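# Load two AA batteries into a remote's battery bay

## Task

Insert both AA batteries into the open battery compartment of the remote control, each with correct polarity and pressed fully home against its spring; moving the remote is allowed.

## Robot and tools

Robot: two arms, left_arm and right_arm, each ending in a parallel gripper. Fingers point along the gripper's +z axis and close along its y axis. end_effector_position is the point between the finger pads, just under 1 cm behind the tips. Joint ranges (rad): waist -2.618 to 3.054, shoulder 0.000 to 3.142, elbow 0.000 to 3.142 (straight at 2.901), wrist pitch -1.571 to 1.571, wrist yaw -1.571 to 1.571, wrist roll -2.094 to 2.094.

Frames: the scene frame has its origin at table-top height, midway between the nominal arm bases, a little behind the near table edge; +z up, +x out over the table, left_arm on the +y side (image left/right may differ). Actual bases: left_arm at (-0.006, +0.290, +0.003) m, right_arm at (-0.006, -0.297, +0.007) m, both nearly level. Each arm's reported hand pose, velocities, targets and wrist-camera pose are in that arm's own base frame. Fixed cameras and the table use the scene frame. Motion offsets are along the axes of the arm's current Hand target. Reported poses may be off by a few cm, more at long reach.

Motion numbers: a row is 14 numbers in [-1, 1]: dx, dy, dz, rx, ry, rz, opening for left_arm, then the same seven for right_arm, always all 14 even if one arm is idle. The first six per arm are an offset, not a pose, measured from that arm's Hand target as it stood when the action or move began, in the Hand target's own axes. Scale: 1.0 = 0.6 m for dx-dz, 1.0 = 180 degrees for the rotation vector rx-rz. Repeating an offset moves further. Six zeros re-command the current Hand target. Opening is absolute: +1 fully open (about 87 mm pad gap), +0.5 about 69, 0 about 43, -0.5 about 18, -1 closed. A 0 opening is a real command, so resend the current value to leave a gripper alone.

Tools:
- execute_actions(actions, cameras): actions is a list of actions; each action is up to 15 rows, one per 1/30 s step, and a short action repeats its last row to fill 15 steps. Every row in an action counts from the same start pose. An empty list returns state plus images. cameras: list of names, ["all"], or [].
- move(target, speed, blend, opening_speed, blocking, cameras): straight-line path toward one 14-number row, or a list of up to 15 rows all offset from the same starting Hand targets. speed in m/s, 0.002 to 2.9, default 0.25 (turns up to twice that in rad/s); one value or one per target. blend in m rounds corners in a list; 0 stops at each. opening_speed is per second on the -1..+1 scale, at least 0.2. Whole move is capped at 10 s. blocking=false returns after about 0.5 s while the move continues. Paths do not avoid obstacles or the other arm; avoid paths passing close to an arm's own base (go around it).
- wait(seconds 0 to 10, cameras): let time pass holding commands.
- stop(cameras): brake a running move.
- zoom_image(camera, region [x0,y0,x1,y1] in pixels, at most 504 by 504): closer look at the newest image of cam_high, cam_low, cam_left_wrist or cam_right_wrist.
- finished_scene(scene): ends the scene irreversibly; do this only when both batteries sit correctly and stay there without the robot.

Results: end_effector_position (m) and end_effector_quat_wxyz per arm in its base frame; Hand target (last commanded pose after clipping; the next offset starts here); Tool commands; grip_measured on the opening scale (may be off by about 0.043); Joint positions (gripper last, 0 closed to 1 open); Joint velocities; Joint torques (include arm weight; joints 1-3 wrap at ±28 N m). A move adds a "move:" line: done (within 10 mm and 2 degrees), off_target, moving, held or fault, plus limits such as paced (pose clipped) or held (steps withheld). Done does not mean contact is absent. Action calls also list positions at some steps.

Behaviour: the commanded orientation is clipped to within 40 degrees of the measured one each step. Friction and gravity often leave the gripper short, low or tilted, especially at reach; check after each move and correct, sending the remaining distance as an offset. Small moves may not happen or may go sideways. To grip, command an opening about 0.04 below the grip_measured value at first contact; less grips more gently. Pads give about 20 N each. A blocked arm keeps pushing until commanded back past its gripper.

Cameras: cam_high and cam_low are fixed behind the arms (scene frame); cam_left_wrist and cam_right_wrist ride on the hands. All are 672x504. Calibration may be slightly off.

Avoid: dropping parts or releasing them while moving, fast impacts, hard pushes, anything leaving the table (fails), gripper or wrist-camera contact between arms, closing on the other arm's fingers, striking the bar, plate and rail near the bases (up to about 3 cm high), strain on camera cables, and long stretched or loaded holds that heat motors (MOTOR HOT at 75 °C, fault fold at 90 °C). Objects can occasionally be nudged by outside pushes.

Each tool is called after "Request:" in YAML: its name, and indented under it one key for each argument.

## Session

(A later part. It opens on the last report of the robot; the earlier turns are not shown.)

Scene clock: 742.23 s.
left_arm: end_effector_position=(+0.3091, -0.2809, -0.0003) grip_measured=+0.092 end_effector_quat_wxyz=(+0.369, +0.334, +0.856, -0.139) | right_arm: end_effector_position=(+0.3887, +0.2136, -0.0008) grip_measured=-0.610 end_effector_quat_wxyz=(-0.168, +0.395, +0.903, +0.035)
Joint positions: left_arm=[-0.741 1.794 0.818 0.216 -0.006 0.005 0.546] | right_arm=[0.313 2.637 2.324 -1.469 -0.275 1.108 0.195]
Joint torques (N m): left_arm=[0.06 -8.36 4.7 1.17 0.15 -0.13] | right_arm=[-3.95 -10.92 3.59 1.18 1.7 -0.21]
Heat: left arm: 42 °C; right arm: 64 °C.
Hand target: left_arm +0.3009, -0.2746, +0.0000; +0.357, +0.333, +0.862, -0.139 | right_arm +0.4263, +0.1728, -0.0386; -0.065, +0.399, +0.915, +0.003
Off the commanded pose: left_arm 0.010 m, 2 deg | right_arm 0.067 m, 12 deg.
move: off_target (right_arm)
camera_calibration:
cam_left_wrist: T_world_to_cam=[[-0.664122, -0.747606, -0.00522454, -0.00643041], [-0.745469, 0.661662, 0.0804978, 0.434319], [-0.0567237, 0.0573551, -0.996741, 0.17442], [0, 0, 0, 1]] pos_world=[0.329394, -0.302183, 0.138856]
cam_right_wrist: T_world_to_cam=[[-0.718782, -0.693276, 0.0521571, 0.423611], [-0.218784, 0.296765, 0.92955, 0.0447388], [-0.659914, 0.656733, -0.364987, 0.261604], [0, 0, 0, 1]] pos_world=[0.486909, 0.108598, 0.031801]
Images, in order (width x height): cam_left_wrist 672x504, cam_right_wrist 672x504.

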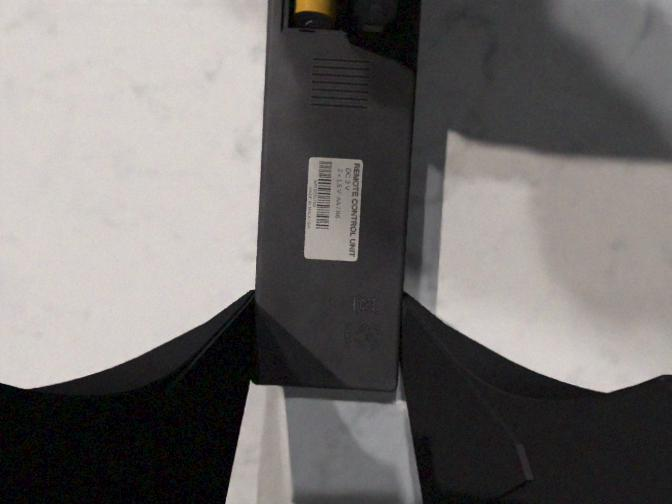

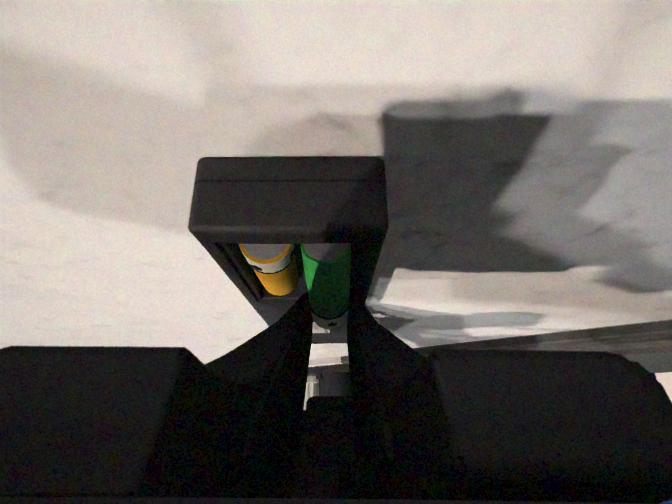

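Request:
move:
  target:
    - [0,0,0,0,0,0,0.0,0.0815,0,-0.013,0,0,0,-0.74]
    - [0,0,0,0,0,0,0.0,0.0815,0,-0.013,0,0,0,-0.45]
  speed: 0.1
  opening_speed: 0.6
  cameras: ["cam_right_wrist","cam_left_wrist"]

Request:
zoom_image:
  camera: "cam_right_wrist"
  region: [230, 130, 450, 370]

Request:
zoom_image:
  camera: "cam_left_wrist"
  region: [240, 0, 440, 100]

Scene clock: 751.87 s.
left_arm: end_effector_position=(+0.3079, -0.2800, -0.0016) grip_measured=+0.092 end_effector_quat_wxyz=(+0.367, +0.335, +0.857, -0.138) | right_arm: end_effector_position=(+0.3860, +0.2195, -0.0007) grip_measured=-0.450 end_effector_quat_wxyz=(-0.107, +0.398, +0.910, +0.036)
Joint positions: left_arm=[-0.741 1.794 0.815 0.214 -0.005 0.008 0.546] | right_arm=[0.353 2.493 2.1 -1.284 -0.201 1.167 0.275]
Joint torques (N m): left_arm=[0.1 -8.34 4.98 1.18 0.12 -0.15] | right_arm=[0.23 -10.36 2.95 0.79 0.97 0.11]
Heat: left arm: 42 °C; right arm: 63 °C.
Hand target: left_arm +0.3009, -0.2745, -0.0001; +0.357, +0.333, +0.862, -0.139 | right_arm +0.3942, +0.2080, -0.0249; -0.065, +0.399, +0.915, +0.003
Off the commanded pose: left_arm 0.009 m, 1 deg | right_arm 0.028 m, 6 deg.
move: off_target (right_arm); target 2's new opening was sent with right_arm's hand 0.029 m and 6 deg from that target
camera_calibration:
cam_left_wrist: T_world_to_cam=[[-0.665977, -0.745947, -0.00618088, -0.00549147], [-0.743588, 0.663163, 0.0853928, 0.432659], [-0.0595995, 0.0614656, -0.996328, 0.174984], [0, 0, 0, 1]] pos_world=[0.328492, -0.301775, 0.137362]
cam_right_wrist: T_world_to_cam=[[-0.725352, -0.688367, 0.00394642, 0.42724], [-0.319664, 0.341905, 0.883695, 0.0713322], [-0.609656, 0.639728, -0.468047, 0.240267], [0, 0, 0, 1]] pos_world=[0.479182, 0.116004, 0.0477342]
Images, in order (width x height): cam_left_wrist 672x504, cam_right_wrist 672x504.

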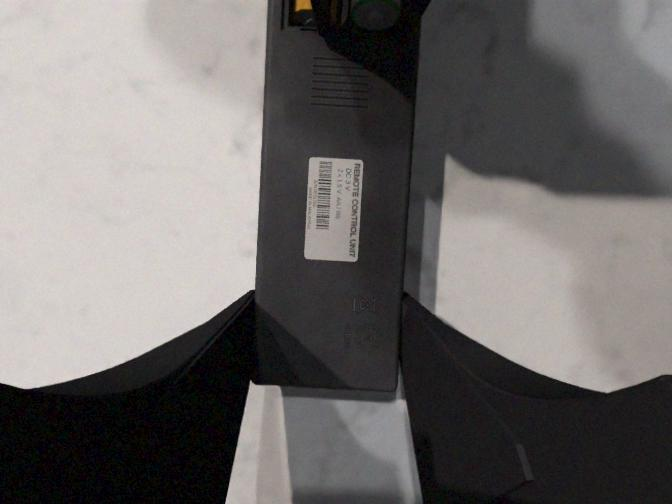

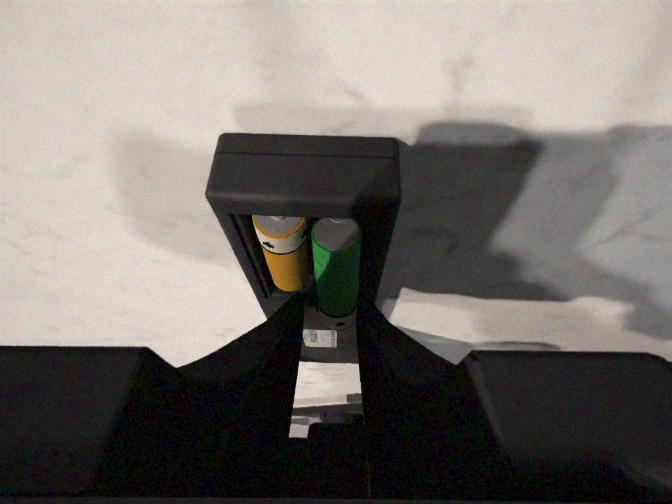

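Scaled by 2.100 from the camera's 672x504 image, which has a finer 960x720 frame.

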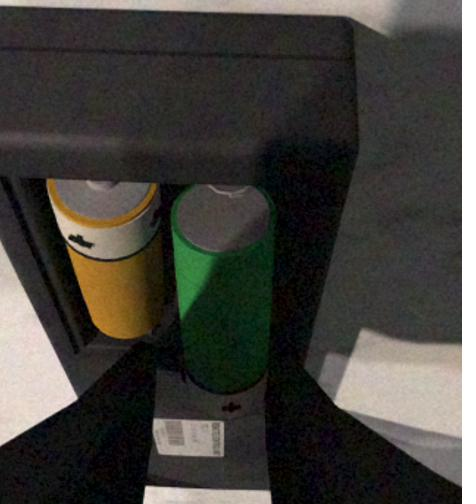

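Scaled by 2.520 from the camera's 672x504 image, which has a finer 960x720 frame.

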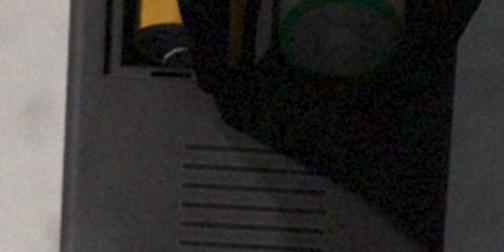

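Request:
move:
  target:
    - [0,0,0,0,0,0,0.0,0.02,0.003,-0.08,0,0,0,-0.45]
    - [0,0,0,0,0,0,0.0,0.035,0.009,-0.08,0,0,0,-0.45]
    - [0,0,0,0,0,0,0.0,0.0308,0.0103,-0.0463,0,0,0,-0.45]
  speed: 0.08
  blend: [0.004,0.004,0]
  cameras: ["cam_right_wrist","cam_left_wrist"]

Request:
zoom_image:
  camera: "cam_right_wrist"
  region: [230, 130, 450, 370]

Request:
zoom_image:
  camera: "cam_left_wrist"
  region: [240, 0, 440, 100]

Scene clock: 762.40 s.
left_arm: end_effector_position=(+0.3077, -0.2800, -0.0018) grip_measured=+0.092 end_effector_quat_wxyz=(+0.367, +0.336, +0.857, -0.139) | right_arm: end_effector_position=(+0.3856, +0.2219, +0.0062) grip_measured=-0.450 end_effector_quat_wxyz=(-0.075, +0.394, +0.916, +0.002)
Joint positions: left_arm=[-0.741 1.794 0.815 0.213 -0.004 0.008 0.546] | right_arm=[0.392 2.493 2.151 -1.332 -0.111 1.198 0.275]
Joint torques (N m): left_arm=[0.06 -8.34 4.92 1.19 0.11 -0.16] | right_arm=[0.27 -12.19 5.03 0.39 0.24 0.18]
Heat: left arm: 42 °C; right arm: 62 °C.
Hand target: left_arm +0.3008, -0.2745, -0.0001; +0.357, +0.333, +0.862, -0.139 | right_arm +0.3896, +0.2241, +0.0046; -0.065, +0.399, +0.915, +0.003
Off the commanded pose: left_arm 0.009 m, 1 deg | right_arm 0.005 m, 1 deg.
move: done
camera_calibration:
cam_left_wrist: T_world_to_cam=[[-0.666377, -0.745593, -0.00568886, -0.00532188], [-0.743157, 0.663542, 0.0861932, 0.432529], [-0.0604903, 0.0616649, -0.996262, 0.175229], [0, 0, 0, 1]] pos_world=[0.328491, -0.301775, 0.137262]
cam_right_wrist: T_world_to_cam=[[-0.714184, -0.698757, 0.0409833, 0.426321], [-0.354044, 0.411129, 0.840016, 0.0624298], [-0.603816, 0.585416, -0.541012, 0.251938], [0, 0, 0, 1]] pos_world=[0.478699, 0.12474, 0.0663874]
Images, in order (width x height): cam_left_wrist 672x504, cam_right_wrist 672x504.

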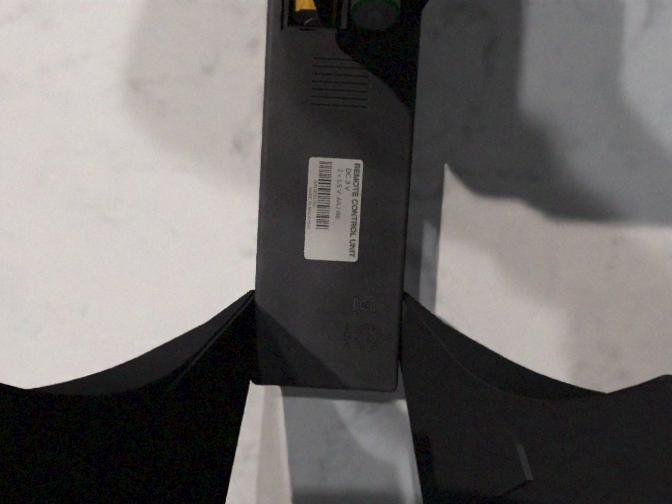

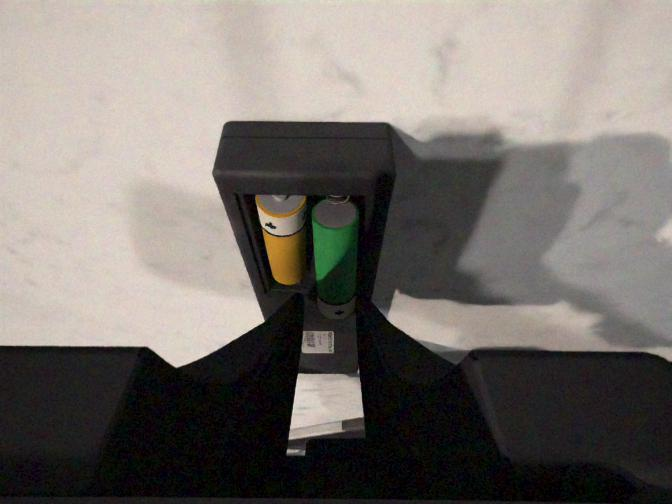

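Scaled by 2.100 from the camera's 672x504 image, which has a finer 960x720 frame.

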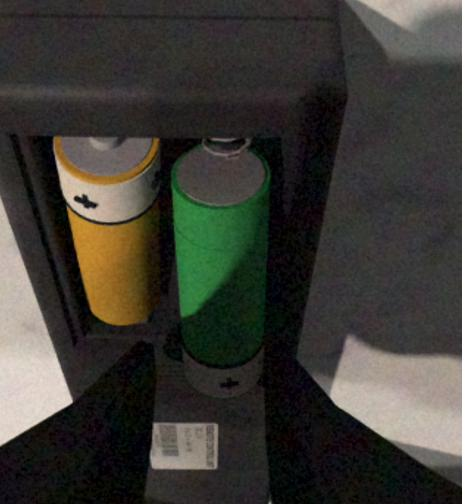

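Scaled by 2.520 from the camera's 672x504 image, which has a finer 960x720 frame.

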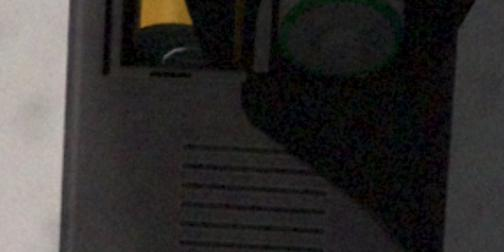

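Request:
move:
  target:
    - [0,0,0,0,0,0,0.0,-0.001,-0.003,0.012,0,0,0,-0.45]
    - [0,0,0,0,0,0,0.0,-0.001,-0.0015,0.01,0,0,0,-0.74]
  speed: 0.05
  opening_speed: 0.6

Scene clock: 767.40 s.
left_arm: end_effector_position=(+0.3076, -0.2799, -0.0018) grip_measured=+0.092 end_effector_quat_wxyz=(+0.366, +0.336, +0.857, -0.138) | right_arm: end_effector_position=(+0.3827, +0.2207, +0.0011) grip_measured=-0.612 end_effector_quat_wxyz=(-0.079, +0.394, +0.916, -0.002)
Joint positions: left_arm=[-0.741 1.794 0.815 0.212 -0.004 0.008 0.546] | right_arm=[0.392 2.493 2.129 -1.321 -0.111 1.199 0.194]
Joint torques (N m): left_arm=[0.09 -8.35 4.94 1.19 0.12 -0.16] | right_arm=[-0.09 -12.52 4.7 0.57 0.21 0.19]
Heat: left arm: 42 °C; right arm: 62 °C.
Hand target: left_arm +0.3008, -0.2745, -0.0001; +0.357, +0.333, +0.862, -0.139 | right_arm +0.3886, +0.2234, -0.0014; -0.065, +0.399, +0.915, +0.003
Off the commanded pose: left_arm 0.009 m, 1 deg | right_arm 0.007 m, 2 deg.
move: done

Request:
move:
  target: [0,0,0,0,0,0,0.0,-0.109,-0.008,-0.0134,0,0,0,-0.74]
  speed: 0.1
  cameras: ["cam_right_wrist","cam_left_wrist"]

Request:
zoom_image:
  camera: "cam_right_wrist"
  region: [230, 130, 450, 370]

Request:
zoom_image:
  camera: "cam_left_wrist"
  region: [240, 0, 440, 100]

Scene clock: 772.90 s.
left_arm: end_effector_position=(+0.3122, -0.2858, +0.0039) grip_measured=+0.089 end_effector_quat_wxyz=(+0.381, +0.334, +0.850, -0.148) | right_arm: end_effector_position=(+0.3946, +0.2063, +0.0092) grip_measured=-0.612 end_effector_quat_wxyz=(-0.135, +0.389, +0.911, +0.019)
Joint positions: left_arm=[-0.741 1.794 0.815 0.249 0.003 0.006 0.545] | right_arm=[0.318 2.615 2.351 -1.487 -0.207 1.108 0.194]
Joint torques (N m): left_arm=[0.14 -8.32 4.93 0.91 0.07 -0.14] | right_arm=[-4.51 -12.12 7.36 0.65 1.08 -0.19]
Heat: left arm: 42 °C; right arm: 63 °C.
Hand target: left_arm +0.3008, -0.2745, -0.0001; +0.357, +0.333, +0.862, -0.139 | right_arm +0.4300, +0.1720, -0.0011; -0.065, +0.399, +0.915, +0.003
Off the commanded pose: left_arm 0.017 m, 3 deg | right_arm 0.050 m, 8 deg.
move: off_target (left_arm, right_arm)
camera_calibration:
cam_left_wrist: T_world_to_cam=[[-0.669469, -0.74284, 0.00020085, -0.00496592], [-0.7419, 0.668635, 0.0501173, 0.440419], [-0.0373634, 0.033403, -0.998743, 0.166303], [0, 0, 0, 1]] pos_world=[0.329636, -0.303723, 0.144022]
cam_right_wrist: T_world_to_cam=[[-0.708382, -0.703739, 0.0542864, 0.420388], [-0.270778, 0.341979, 0.89985, 0.050418], [-0.651824, 0.622738, -0.432808, 0.278423], [0, 0, 0, 1]] pos_world=[0.49293, 0.105217, 0.0523138]
Images, in order (width x height): cam_left_wrist 672x504, cam_right_wrist 672x504.

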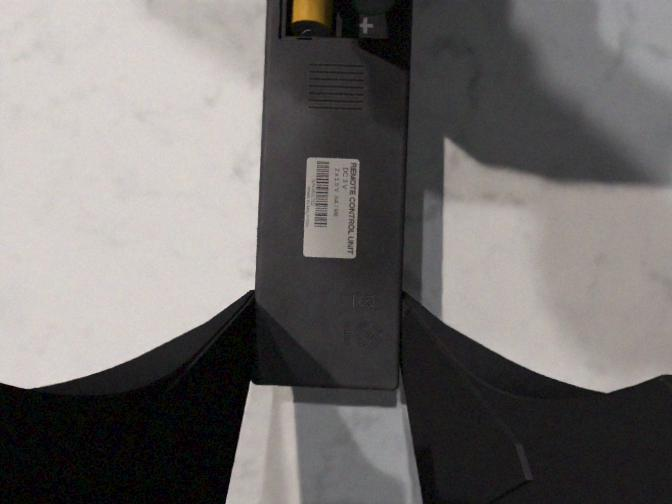

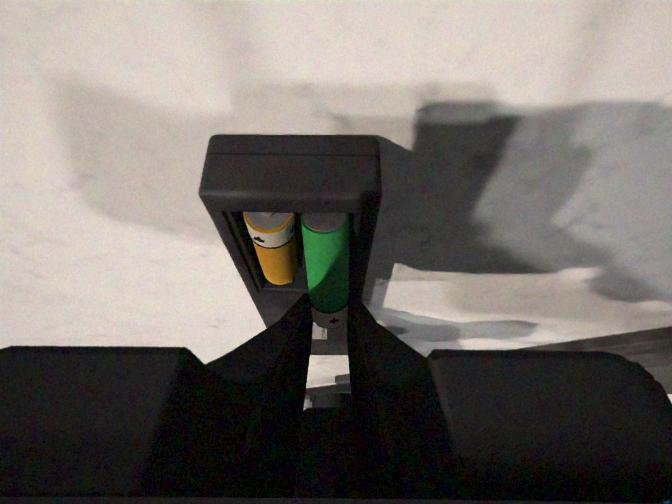

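Scaled by 2.100 from the camera's 672x504 image, which has a finer 960x720 frame.

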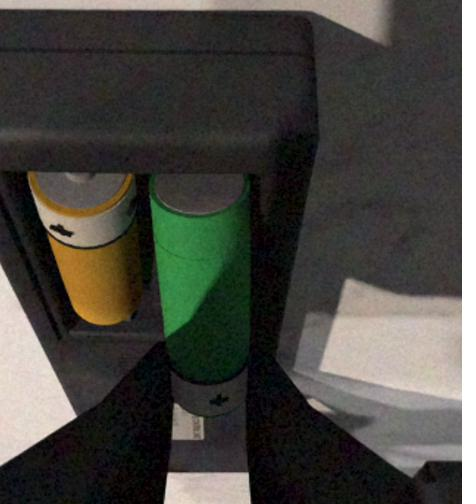

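Scaled by 2.520 from the camera's 672x504 image, which has a finer 960x720 frame.

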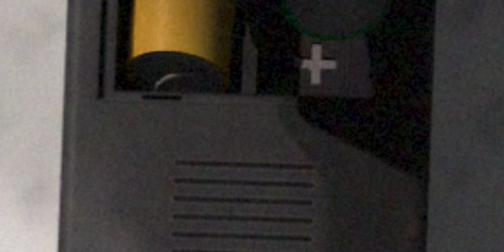

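Request:
move:
  target: [0,0,0,0,0,0,0.0,0.003,0.001,0.047,0,0,0,-0.74]
  speed: 0.1
  cameras: ["cam_right_wrist","cam_left_wrist"]

Request:
zoom_image:
  camera: "cam_right_wrist"
  region: [230, 130, 450, 370]

Request:
zoom_image:
  camera: "cam_left_wrist"
  region: [240, 0, 440, 100]

Scene clock: 778.03 s.
left_arm: end_effector_position=(+0.3112, -0.2847, +0.0028) grip_measured=+0.089 end_effector_quat_wxyz=(+0.378, +0.336, +0.850, -0.146) | right_arm: end_effector_position=(+0.3914, +0.2077, +0.0020) grip_measured=-0.612 end_effector_quat_wxyz=(-0.145, +0.391, +0.909, +0.022)
Joint positions: left_arm=[-0.741 1.794 0.815 0.242 0.003 0.011 0.545] | right_arm=[0.317 2.616 2.315 -1.462 -0.224 1.107 0.194]
Joint torques (N m): left_arm=[0.06 -8.27 4.97 0.96 0.05 -0.18] | right_arm=[-3.63 -10.66 3.62 1.16 1.22 -0.15]
Heat: left arm: 42 °C; right arm: 63 °C.
Hand target: left_arm +0.3008, -0.2745, -0.0001; +0.357, +0.333, +0.862, -0.139 | right_arm +0.4260, +0.1753, -0.0290; -0.065, +0.399, +0.915, +0.003
Off the commanded pose: left_arm 0.015 m, 3 deg | right_arm 0.057 m, 9 deg.
move: off_target (left_arm, right_arm)
camera_calibration:
cam_left_wrist: T_world_to_cam=[[-0.671765, -0.740759, -0.00272071, -0.00355491], [-0.739649, 0.670548, 0.0573136, 0.438846], [-0.0406312, 0.0405136, -0.998353, 0.168069], [0, 0, 0, 1]] pos_world=[0.329033, -0.30371, 0.142631]
cam_right_wrist: T_world_to_cam=[[-0.710304, -0.7016, 0.0567958, 0.419769], [-0.254691, 0.331392, 0.908467, 0.0514244], [-0.656202, 0.630822, -0.41408, 0.272274], [0, 0, 0, 1]] pos_world=[0.489927, 0.105712, 0.0421848]
Images, in order (width x height): cam_left_wrist 672x504, cam_right_wrist 672x504.

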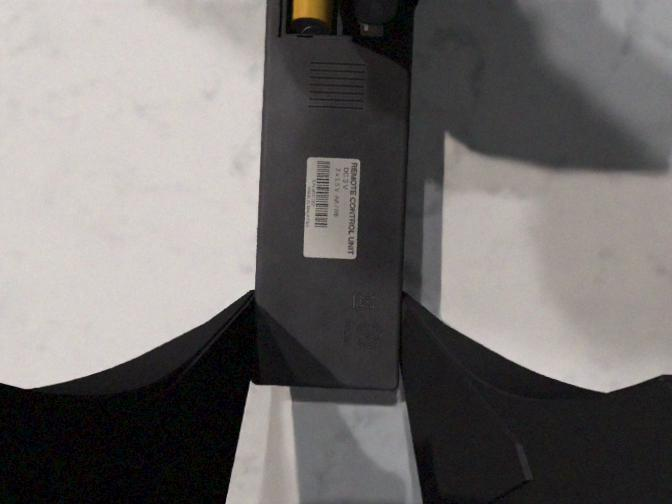

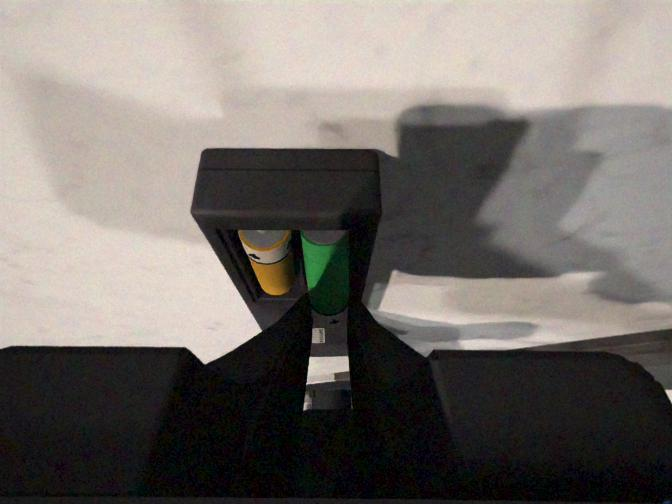

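Scaled by 2.100 from the camera's 672x504 image, which has a finer 960x720 frame.

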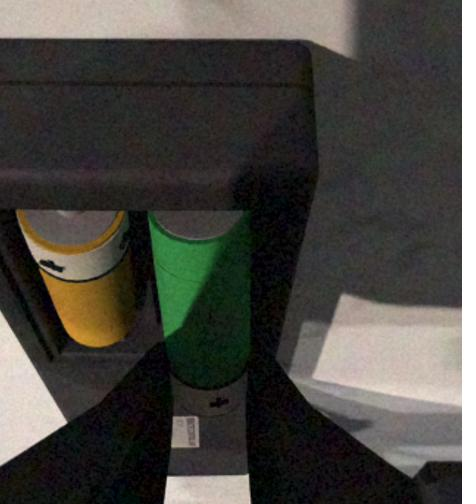

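Scaled by 2.520 from the camera's 672x504 image, which has a finer 960x720 frame.

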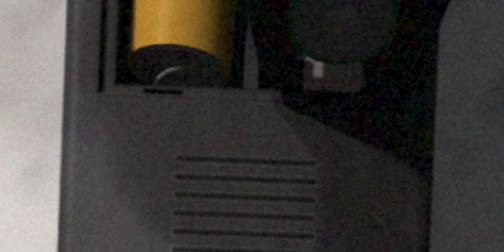

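Request:
move:
  target: [0,0,0,0,0,0,0.0,-0.008,0.001,0.045,0,-0.02,0,-0.74]
  speed: 0.1
  cameras: ["cam_right_wrist","cam_left_wrist"]

Request:
zoom_image:
  camera: "cam_right_wrist"
  region: [230, 130, 450, 370]

Request:
zoom_image:
  camera: "cam_left_wrist"
  region: [240, 0, 440, 100]

Scene clock: 781.87 s.
left_arm: end_effector_position=(+0.3101, -0.2835, +0.0015) grip_measured=+0.089 end_effector_quat_wxyz=(+0.375, +0.339, +0.851, -0.144) | right_arm: end_effector_position=(+0.3897, +0.2084, -0.0004) grip_measured=-0.612 end_effector_quat_wxyz=(-0.140, +0.390, +0.910, +0.031)
Joint positions: left_arm=[-0.741 1.794 0.815 0.233 0.003 0.016 0.544] | right_arm=[0.317 2.578 2.238 -1.403 -0.231 1.107 0.194]
Joint torques (N m): left_arm=[0.08 -8.29 4.97 1.03 0.03 -0.25] | right_arm=[-2.52 -7.77 2.22 1.47 1.75 0]
Heat: left arm: 42 °C; right arm: 63 °C.
Hand target: left_arm +0.3009, -0.2745, -0.0001; +0.357, +0.333, +0.862, -0.139 | right_arm +0.4266, +0.1739, -0.0563; -0.036, +0.399, +0.916, -0.009
Off the commanded pose: left_arm 0.013 m, 3 deg | right_arm 0.075 m, 13 deg.
move: off_target (left_arm, right_arm)
camera_calibration:
cam_left_wrist: T_world_to_cam=[[-0.674265, -0.738462, -0.00641677, -0.00191182], [-0.737166, 0.672511, 0.065696, 0.437072], [-0.0441986, 0.0490267, -0.997819, 0.170239], [0, 0, 0, 1]] pos_world=[0.32843, -0.303694, 0.141141]
cam_right_wrist: T_world_to_cam=[[-0.71197, -0.701277, 0.036187, 0.419711], [-0.269073, 0.32005, 0.908387, 0.0609184], [-0.648613, 0.637007, -0.416561, 0.265504], [0, 0, 0, 1]] pos_world=[0.487422, 0.105709, 0.0400729]
Images, in order (width x height): cam_left_wrist 672x504, cam_right_wrist 672x504.

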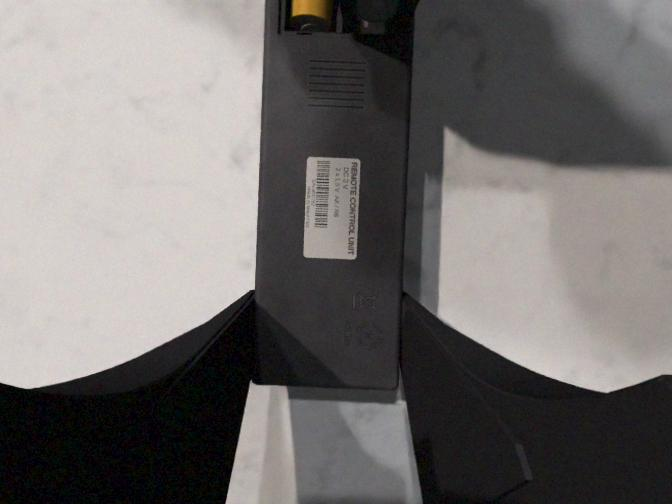

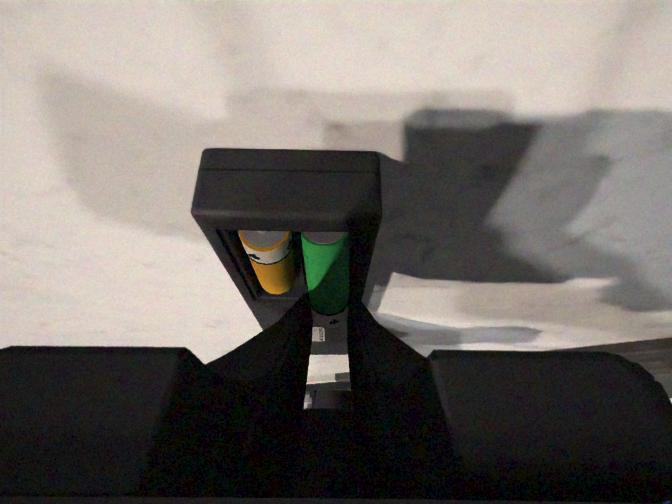

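Scaled by 2.100 from the camera's 672x504 image, which has a finer 960x720 frame.

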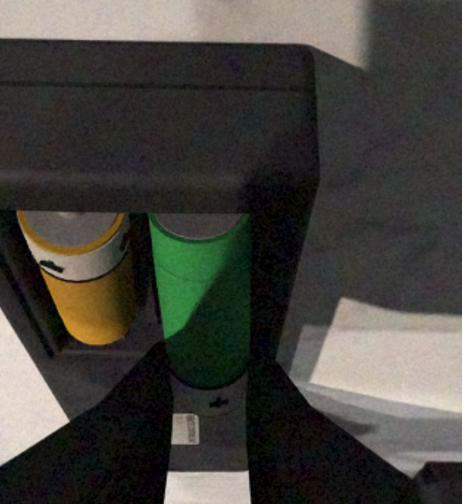

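Scaled by 2.520 from the camera's 672x504 image, which has a finer 960x720 frame.

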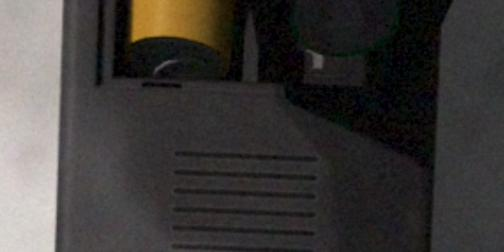

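Request:
move:
  target: [0,0,0,0,0,0,0.0,0.0,0.0,0.03,0,-0.015,0,-0.65]
  speed: 0.1
  opening_speed: 0.5
  cameras: ["cam_right_wrist","cam_left_wrist"]

Request:
zoom_image:
  camera: "cam_right_wrist"
  region: [230, 130, 450, 370]

Request:
zoom_image:
  camera: "cam_left_wrist"
  region: [240, 0, 440, 100]

Scene clock: 792.30 s.
left_arm: end_effector_position=(+0.3095, -0.2828, +0.0008) grip_measured=+0.088 end_effector_quat_wxyz=(+0.373, +0.339, +0.852, -0.143) | right_arm: end_effector_position=(+0.3887, +0.2085, -0.0015) grip_measured=-0.612 end_effector_quat_wxyz=(-0.130, +0.389, +0.911, +0.041)
Joint positions: left_arm=[-0.741 1.794 0.815 0.229 0.003 0.016 0.544] | right_arm=[0.317 2.534 2.156 -1.337 -0.234 1.107 0.194]
Joint torques (N m): left_arm=[0.09 -8.32 4.94 1.06 0.04 -0.24] | right_arm=[-1.42 -5.37 1.62 1.77 2.04 0.17]
Heat: left arm: 43 °C; right arm: 59 °C.
Hand target: left_arm +0.3009, -0.2745, -0.0001; +0.357, +0.333, +0.862, -0.139 | right_arm +0.4252, +0.1740, -0.0743; -0.015, +0.399, +0.917, -0.019
Off the commanded pose: left_arm 0.012 m, 2 deg | right_arm 0.088 m, 15 deg.
move: off_target (left_arm, right_arm)
camera_calibration:
cam_left_wrist: T_world_to_cam=[[-0.674279, -0.738448, -0.00648136, -0.00188648], [-0.736947, 0.672293, 0.0702168, 0.43607], [-0.047494, 0.0521221, -0.997511, 0.171304], [0, 0, 0, 1]] pos_world=[0.328224, -0.303488, 0.140246]
cam_right_wrist: T_world_to_cam=[[-0.712812, -0.701286, 0.00988284, 0.41932], [-0.292681, 0.310238, 0.904483, 0.0728306], [-0.637367, 0.641834, -0.426394, 0.258885], [0, 0, 0, 1]] pos_world=[0.485217, 0.105307, 0.0403691]
Images, in order (width x height): cam_left_wrist 672x504, cam_right_wrist 672x504.

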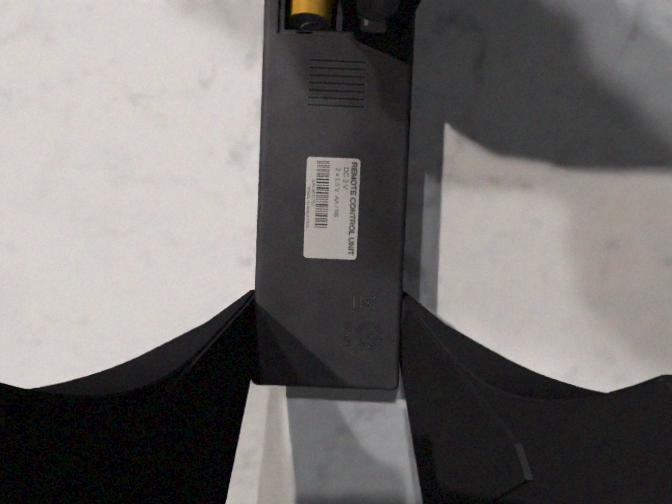

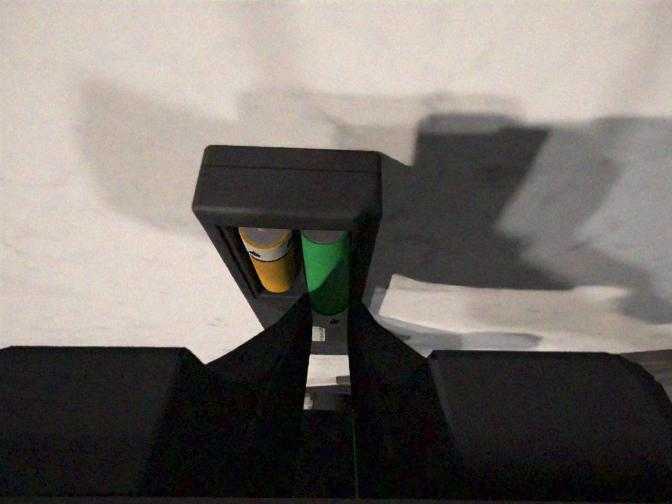

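Scaled by 2.100 from the camera's 672x504 image, which has a finer 960x720 frame.

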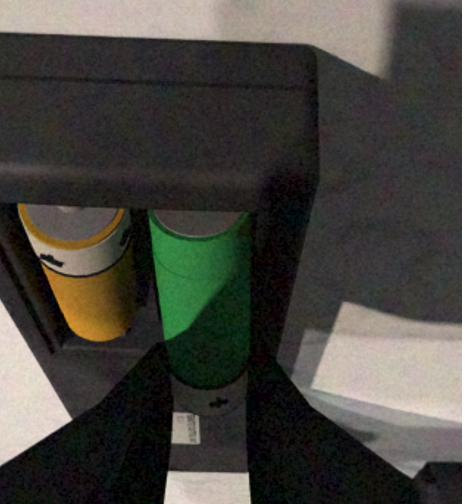

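Scaled by 2.520 from the camera's 672x504 image, which has a finer 960x720 frame.

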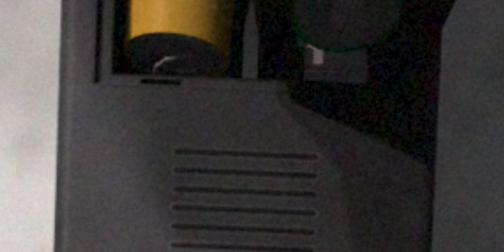

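Request:
move:
  target:
    - [0,0,0,0,0,0,0.0,0.068,0.0,0.0,0,0,0,-0.7]
    - [0,0,0,0,0,0,0.0,0.068,0.0,0.0,0,0,0,-0.45]
  speed: 0.1
  opening_speed: 0.6
  cameras: ["cam_right_wrist","cam_left_wrist"]

Request:
zoom_image:
  camera: "cam_right_wrist"
  region: [230, 130, 450, 370]

Request:
zoom_image:
  camera: "cam_left_wrist"
  region: [240, 0, 440, 100]

Scene clock: 798.60 s.
left_arm: end_effector_position=(+0.3074, -0.2816, -0.0012) grip_measured=+0.088 end_effector_quat_wxyz=(+0.368, +0.338, +0.854, -0.143) | right_arm: end_effector_position=(+0.3863, +0.2164, -0.0018) grip_measured=-0.450 end_effector_quat_wxyz=(-0.062, +0.397, +0.915, +0.040)
Joint positions: left_arm=[-0.741 1.794 0.812 0.223 0.005 0.012 0.544] | right_arm=[0.367 2.401 1.954 -1.156 -0.145 1.184 0.275]
Joint torques (N m): left_arm=[0.08 -8.34 5.19 1.11 0.03 -0.2] | right_arm=[1.33 -2.76 0.68 1.6 1.39 0.17]
Heat: left arm: 43 °C; right arm: 57 °C.
Hand target: left_arm +0.3009, -0.2746, +0.0000; +0.357, +0.333, +0.862, -0.139 | right_arm +0.3975, +0.2039, -0.0737; -0.015, +0.399, +0.917, -0.018
Off the commanded pose: left_arm 0.010 m, 2 deg | right_arm 0.074 m, 9 deg.
move: off_target (right_arm); target 2's new opening was sent with right_arm's hand 0.074 m and 9 deg from that target
camera_calibration:
cam_left_wrist: T_world_to_cam=[[-0.673423, -0.739254, -0.00237301, -0.00288188], [-0.737049, 0.67116, 0.0793935, 0.433576], [-0.0570993, 0.0552145, -0.996841, 0.17303], [0, 0, 0, 1]] pos_world=[0.327506, -0.302683, 0.138053]
cam_right_wrist: T_world_to_cam=[[-0.723091, -0.689638, -0.0392233, 0.424591], [-0.394861, 0.366088, 0.842653, 0.0971963], [-0.566767, 0.624803, -0.537026, 0.228423], [0, 0, 0, 1]] pos_world=[0.474859, 0.114512, 0.0574203]
Images, in order (width x height): cam_left_wrist 672x504, cam_right_wrist 672x504.

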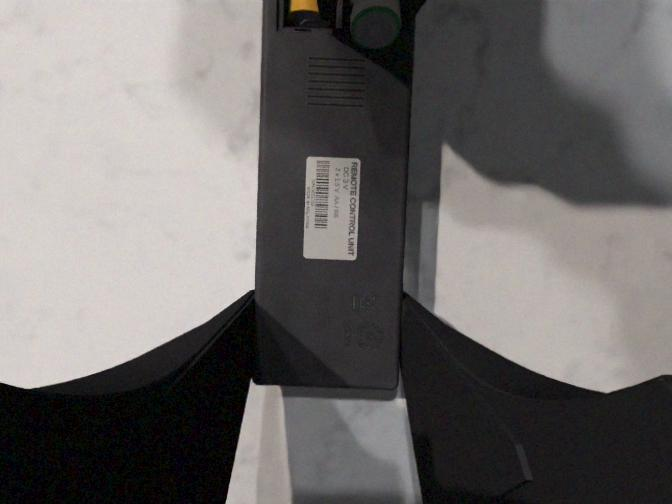

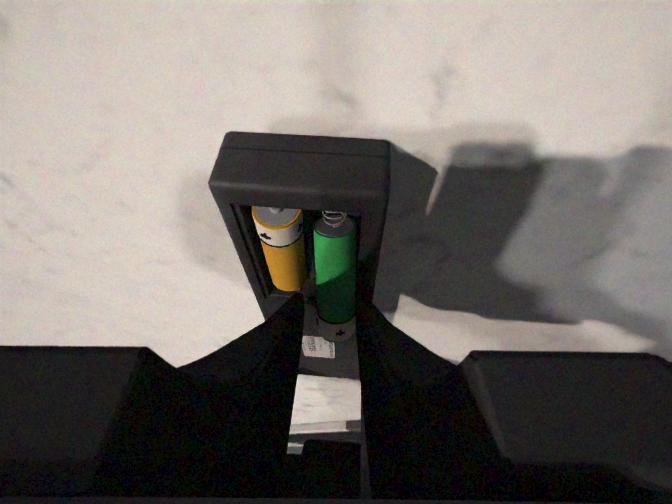

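Scaled by 2.100 from the camera's 672x504 image, which has a finer 960x720 frame.

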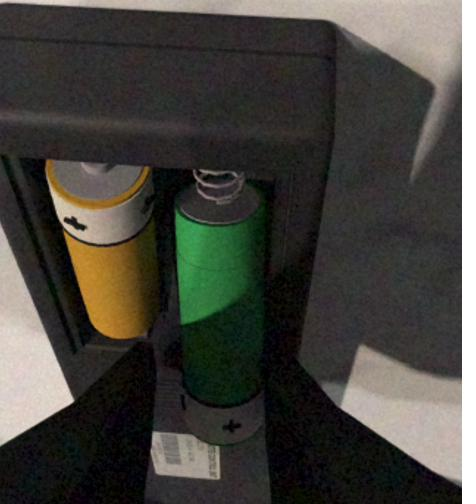

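Scaled by 2.520 from the camera's 672x504 image, which has a finer 960x720 frame.

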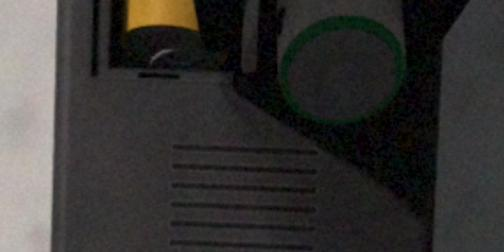

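Request:
move:
  target:
    - [0,0,0,0,0,0,0.0,0.01,0.0,-0.16,0,0.02,0,-0.45]
    - [0,0,0,0,0,0,0.0,0.0303,0.002,-0.16,0,0.02,0,-0.45]
    - [0,0,0,0,0,0,0.0,0.0303,0.001,-0.1252,0,0.02,0,-0.45]
  speed: [0.12,0.1,0.06]
  blend: [0.004,0.003,0]
  cameras: ["cam_right_wrist","cam_left_wrist"]

Request:
zoom_image:
  camera: "cam_right_wrist"
  region: [230, 130, 450, 370]

Request:
zoom_image:
  camera: "cam_left_wrist"
  region: [240, 0, 440, 100]

Scene clock: 813.83 s.
left_arm: end_effector_position=(+0.3070, -0.2813, -0.0015) grip_measured=+0.088 end_effector_quat_wxyz=(+0.367, +0.338, +0.855, -0.143) | right_arm: end_effector_position=(+0.3818, +0.2159, +0.0020) grip_measured=-0.450 end_effector_quat_wxyz=(-0.059, +0.394, +0.917, -0.013)
Joint positions: left_arm=[-0.741 1.794 0.812 0.221 0.005 0.011 0.544] | right_arm=[0.399 2.462 2.088 -1.298 -0.067 1.206 0.275]
Joint torques (N m): left_arm=[0.03 -8.31 5.2 1.12 0.02 -0.19] | right_arm=[-0.09 -12.71 4.88 0.52 0.19 0.25]
Heat: left arm: 43 °C; right arm: 54 °C.
Hand target: left_arm +0.3009, -0.2745, +0.0000; +0.357, +0.333, +0.862, -0.139 | right_arm +0.3886, +0.2193, +0.0014; -0.044, +0.399, +0.916, -0.006
Off the commanded pose: left_arm 0.009 m, 2 deg | right_arm 0.008 m, 2 deg.
move: done
camera_calibration:
cam_left_wrist: T_world_to_cam=[[-0.673029, -0.739614, -0.00180915, -0.00311961], [-0.737243, 0.670671, 0.081689, 0.432996], [-0.059205, 0.0563128, -0.996656, 0.173612], [0, 0, 0, 1]] pos_world=[0.327402, -0.302482, 0.137655]
cam_right_wrist: T_world_to_cam=[[-0.712421, -0.699472, 0.0565347, 0.419094], [-0.370866, 0.443673, 0.815851, 0.0666046], [-0.595748, 0.560262, -0.575492, 0.253336], [0, 0, 0, 1]] pos_world=[0.474197, 0.121659, 0.0677601]
Images, in order (width x height): cam_left_wrist 672x504, cam_right_wrist 672x504.

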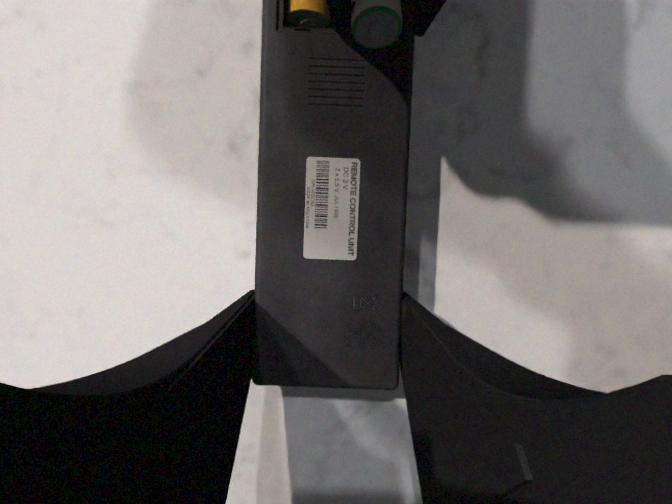

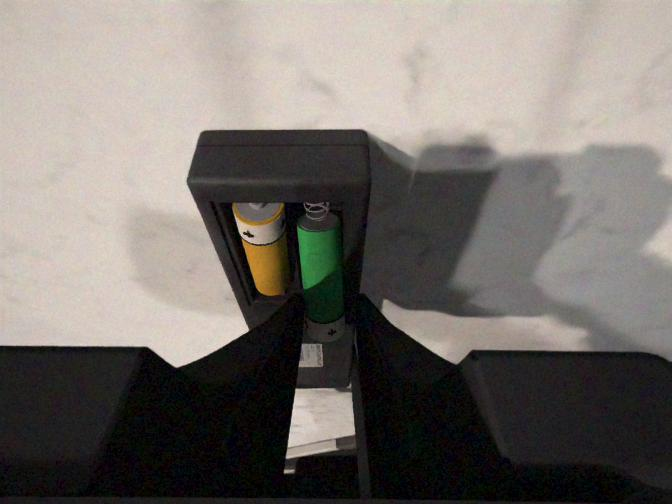

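Scaled by 2.100 from the camera's 672x504 image, which has a finer 960x720 frame.

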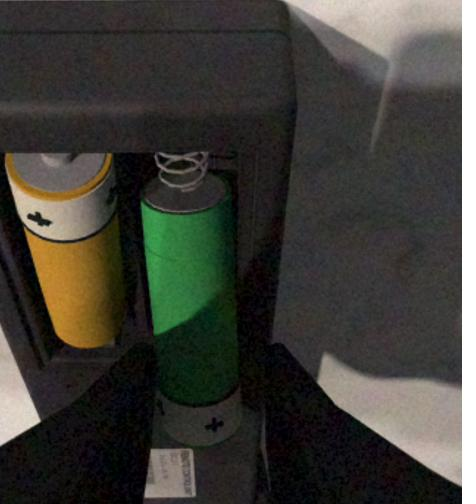

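Scaled by 2.520 from the camera's 672x504 image, which has a finer 960x720 frame.

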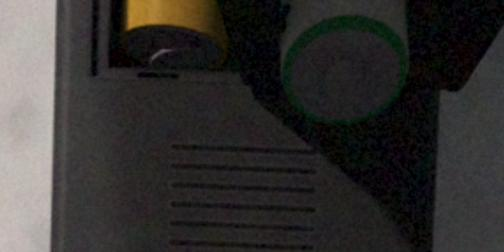

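Request:
move:
  target:
    - [0,0,0,0,0,0,0.0,0.0065,0.004,-0.035,0,0,0,-0.45]
    - [0,0,0,0,0,0,0.0,0.0065,0.0048,-0.003,0,0,0,-0.45]
  speed: [0.08,0.05]
  cameras: ["cam_right_wrist"]

Request:
zoom_image:
  camera: "cam_right_wrist"
  region: [230, 130, 450, 370]

Scene clock: 830.90 s.
left_arm: end_effector_position=(+0.3070, -0.2813, -0.0015) grip_measured=+0.088 end_effector_quat_wxyz=(+0.367, +0.338, +0.855, -0.143) | right_arm: end_effector_position=(+0.3856, +0.2191, +0.0054) grip_measured=-0.450 end_effector_quat_wxyz=(-0.053, +0.397, +0.916, -0.008)
Joint positions: left_arm=[-0.741 1.794 0.812 0.221 0.005 0.011 0.544] | right_arm=[0.402 2.462 2.105 -1.298 -0.067 1.216 0.275]
Joint torques (N m): left_arm=[0.06 -8.29 5.23 1.14 0.02 -0.19] | right_arm=[0.49 -11.93 5 0.43 0.22 0.21]
Heat: left arm: 43 °C; right arm: 58 °C.
Hand target: left_arm +0.3009, -0.2745, +0.0000; +0.357, +0.333, +0.862, -0.139 | right_arm +0.3881, +0.2240, +0.0034; -0.044, +0.399, +0.916, -0.006
Off the commanded pose: left_arm 0.009 m, 2 deg | right_arm 0.006 m, 1 deg.
move: done
camera_calibration:
cam_right_wrist: T_world_to_cam=[[-0.717896, -0.694868, 0.0422358, 0.424937], [-0.379911, 0.441896, 0.812647, 0.0676549], [-0.583346, 0.567351, -0.581223, 0.24945], [0, 0, 0, 1]] pos_world=[0.47628, 0.123853, 0.0720591]
Images, in order (width x height): cam_right_wrist 672x504.

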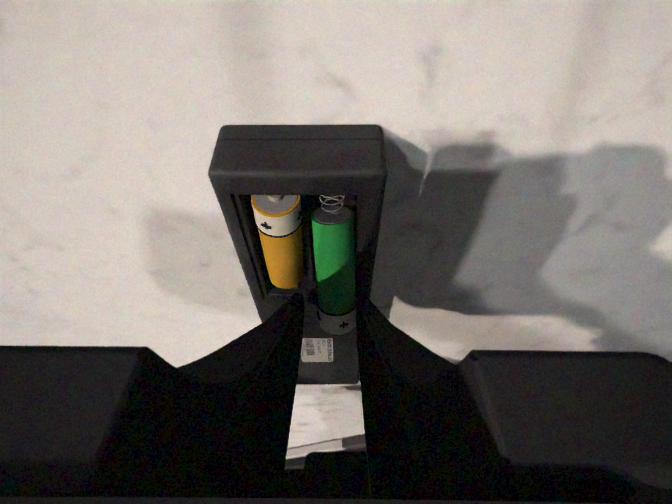

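Scaled by 2.100 from the camera's 672x504 image, which has a finer 960x720 frame.

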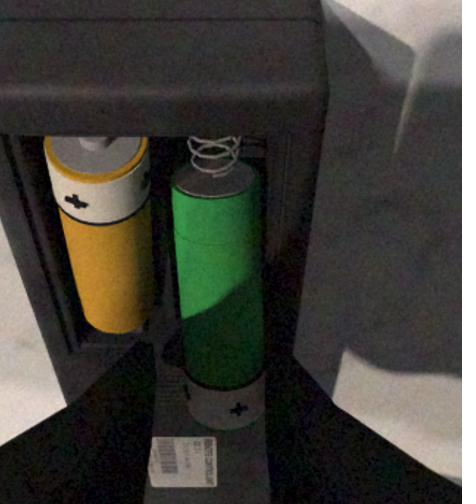

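Request:
move:
  target:
    - [0,0,0,0,0,0,0.0,0.009,-0.001,-0.03,0,0,0,-0.45]
    - [0,0,0,0,0,0,0.0,0.009,-0.002,0.003,0,0,0,-0.45]
  speed: [0.08,0.05]
  cameras: ["cam_right_wrist"]

Request:
zoom_image:
  camera: "cam_right_wrist"
  region: [230, 130, 450, 370]

Scene clock: 836.37 s.
left_arm: end_effector_position=(+0.3070, -0.2813, -0.0016) grip_measured=+0.088 end_effector_quat_wxyz=(+0.367, +0.338, +0.855, -0.143) | right_arm: end_effector_position=(+0.3779, +0.2212, +0.0018) grip_measured=-0.450 end_effector_quat_wxyz=(-0.061, +0.396, +0.916, -0.016)
Joint positions: left_arm=[-0.741 1.794 0.812 0.22 0.005 0.011 0.544] | right_arm=[0.413 2.462 2.087 -1.303 -0.067 1.226 0.275]
Joint torques (N m): left_arm=[0.13 -8.31 5.23 1.14 0.02 -0.19] | right_arm=[0.76 -13.24 4.16 0.65 0.12 0.16]
Heat: left arm: 43 °C; right arm: 58 °C.
Hand target: left_arm +0.3009, -0.2745, +0.0000; +0.357, +0.333, +0.862, -0.139 | right_arm +0.3835, +0.2272, +0.0021; -0.044, +0.399, +0.916, -0.006
Off the commanded pose: left_arm 0.009 m, 2 deg | right_arm 0.008 m, 2 deg.
move: done
camera_calibration:
cam_right_wrist: T_world_to_cam=[[-0.715723, -0.695436, 0.0640988, 0.420283], [-0.363678, 0.44949, 0.815903, 0.058941], [-0.59622, 0.560649, -0.574625, 0.247978], [0, 0, 0, 1]] pos_world=[0.470092, 0.126758, 0.0674645]
Images, in order (width x height): cam_right_wrist 672x504.

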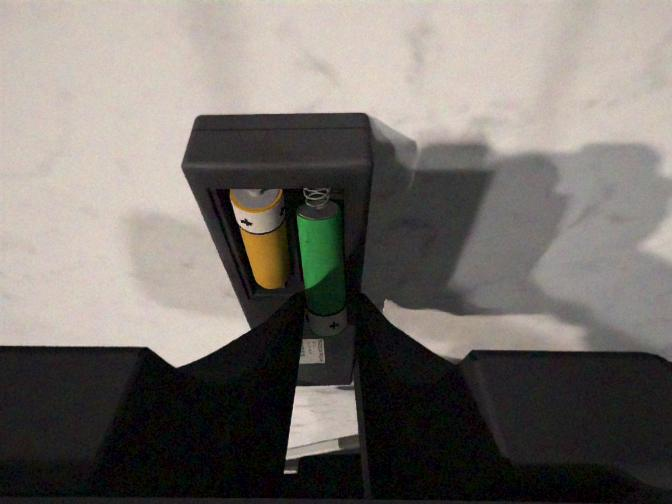

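Scaled by 2.100 from the camera's 672x504 image, which has a finer 960x720 frame.

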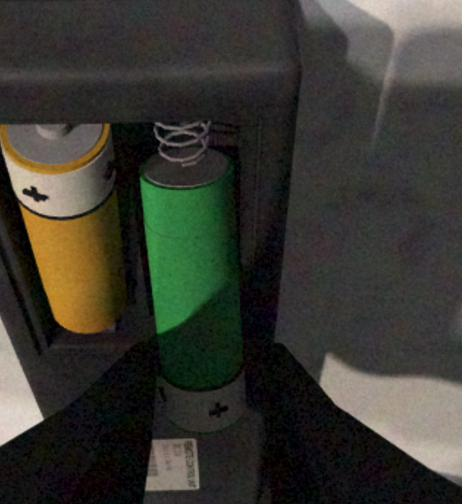

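Request:
move:
  target:
    - [0,0,0,0,0,0,0.0,0.0,0.002,-0.03,0,0,0,-0.45]
    - [0,0,0,0,0,0,0.0,0.0,0.002,-0.004,0,0,0,-0.45]
  speed: [0.08,0.05]
  cameras: ["cam_right_wrist"]

Request:
zoom_image:
  camera: "cam_right_wrist"
  region: [230, 130, 450, 370]

Scene clock: 841.37 s.
left_arm: end_effector_position=(+0.3070, -0.2813, -0.0016) grip_measured=+0.088 end_effector_quat_wxyz=(+0.367, +0.338, +0.855, -0.143) | right_arm: end_effector_position=(+0.3813, +0.2226, +0.0025) grip_measured=-0.450 end_effector_quat_wxyz=(-0.056, +0.397, +0.916, -0.011)
Joint positions: left_arm=[-0.741 1.794 0.812 0.22 0.005 0.011 0.544] | right_arm=[0.413 2.462 2.092 -1.293 -0.066 1.227 0.275]
Joint torques (N m): left_arm=[0.13 -8.36 5.19 1.14 0.02 -0.19] | right_arm=[0.54 -12.97 5.05 0.38 0.2 0.17]
Heat: left arm: 43 °C; right arm: 59 °C.
Hand target: left_arm +0.3009, -0.2745, +0.0000; +0.357, +0.333, +0.862, -0.139 | right_arm +0.3846, +0.2280, +0.0044; -0.044, +0.399, +0.916, -0.006
Off the commanded pose: left_arm 0.009 m, 2 deg | right_arm 0.007 m, 2 deg.
move: done
camera_calibration:
cam_right_wrist: T_world_to_cam=[[-0.717179, -0.695009, 0.0511572, 0.424201], [-0.373817, 0.445616, 0.813442, 0.0637955], [-0.588146, 0.56426, -0.579393, 0.245702], [0, 0, 0, 1]] pos_world=[0.472584, 0.127756, 0.0687628]
Images, in order (width x height): cam_right_wrist 672x504.

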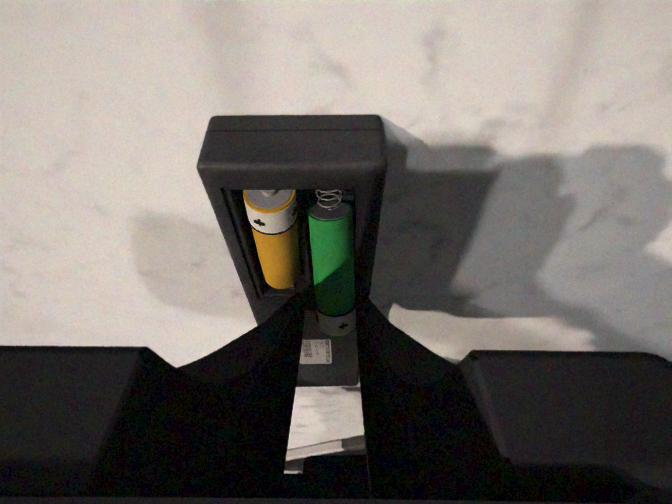

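Scaled by 2.100 from the camera's 672x504 image, which has a finer 960x720 frame.

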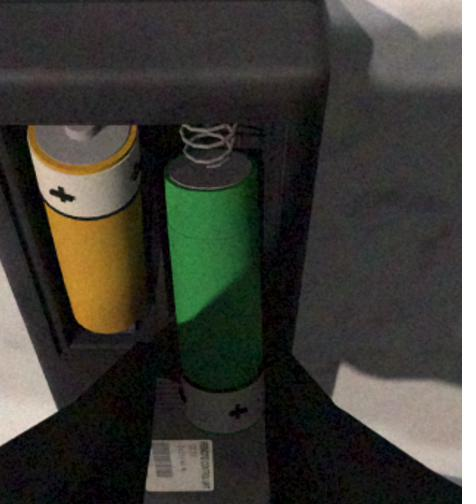

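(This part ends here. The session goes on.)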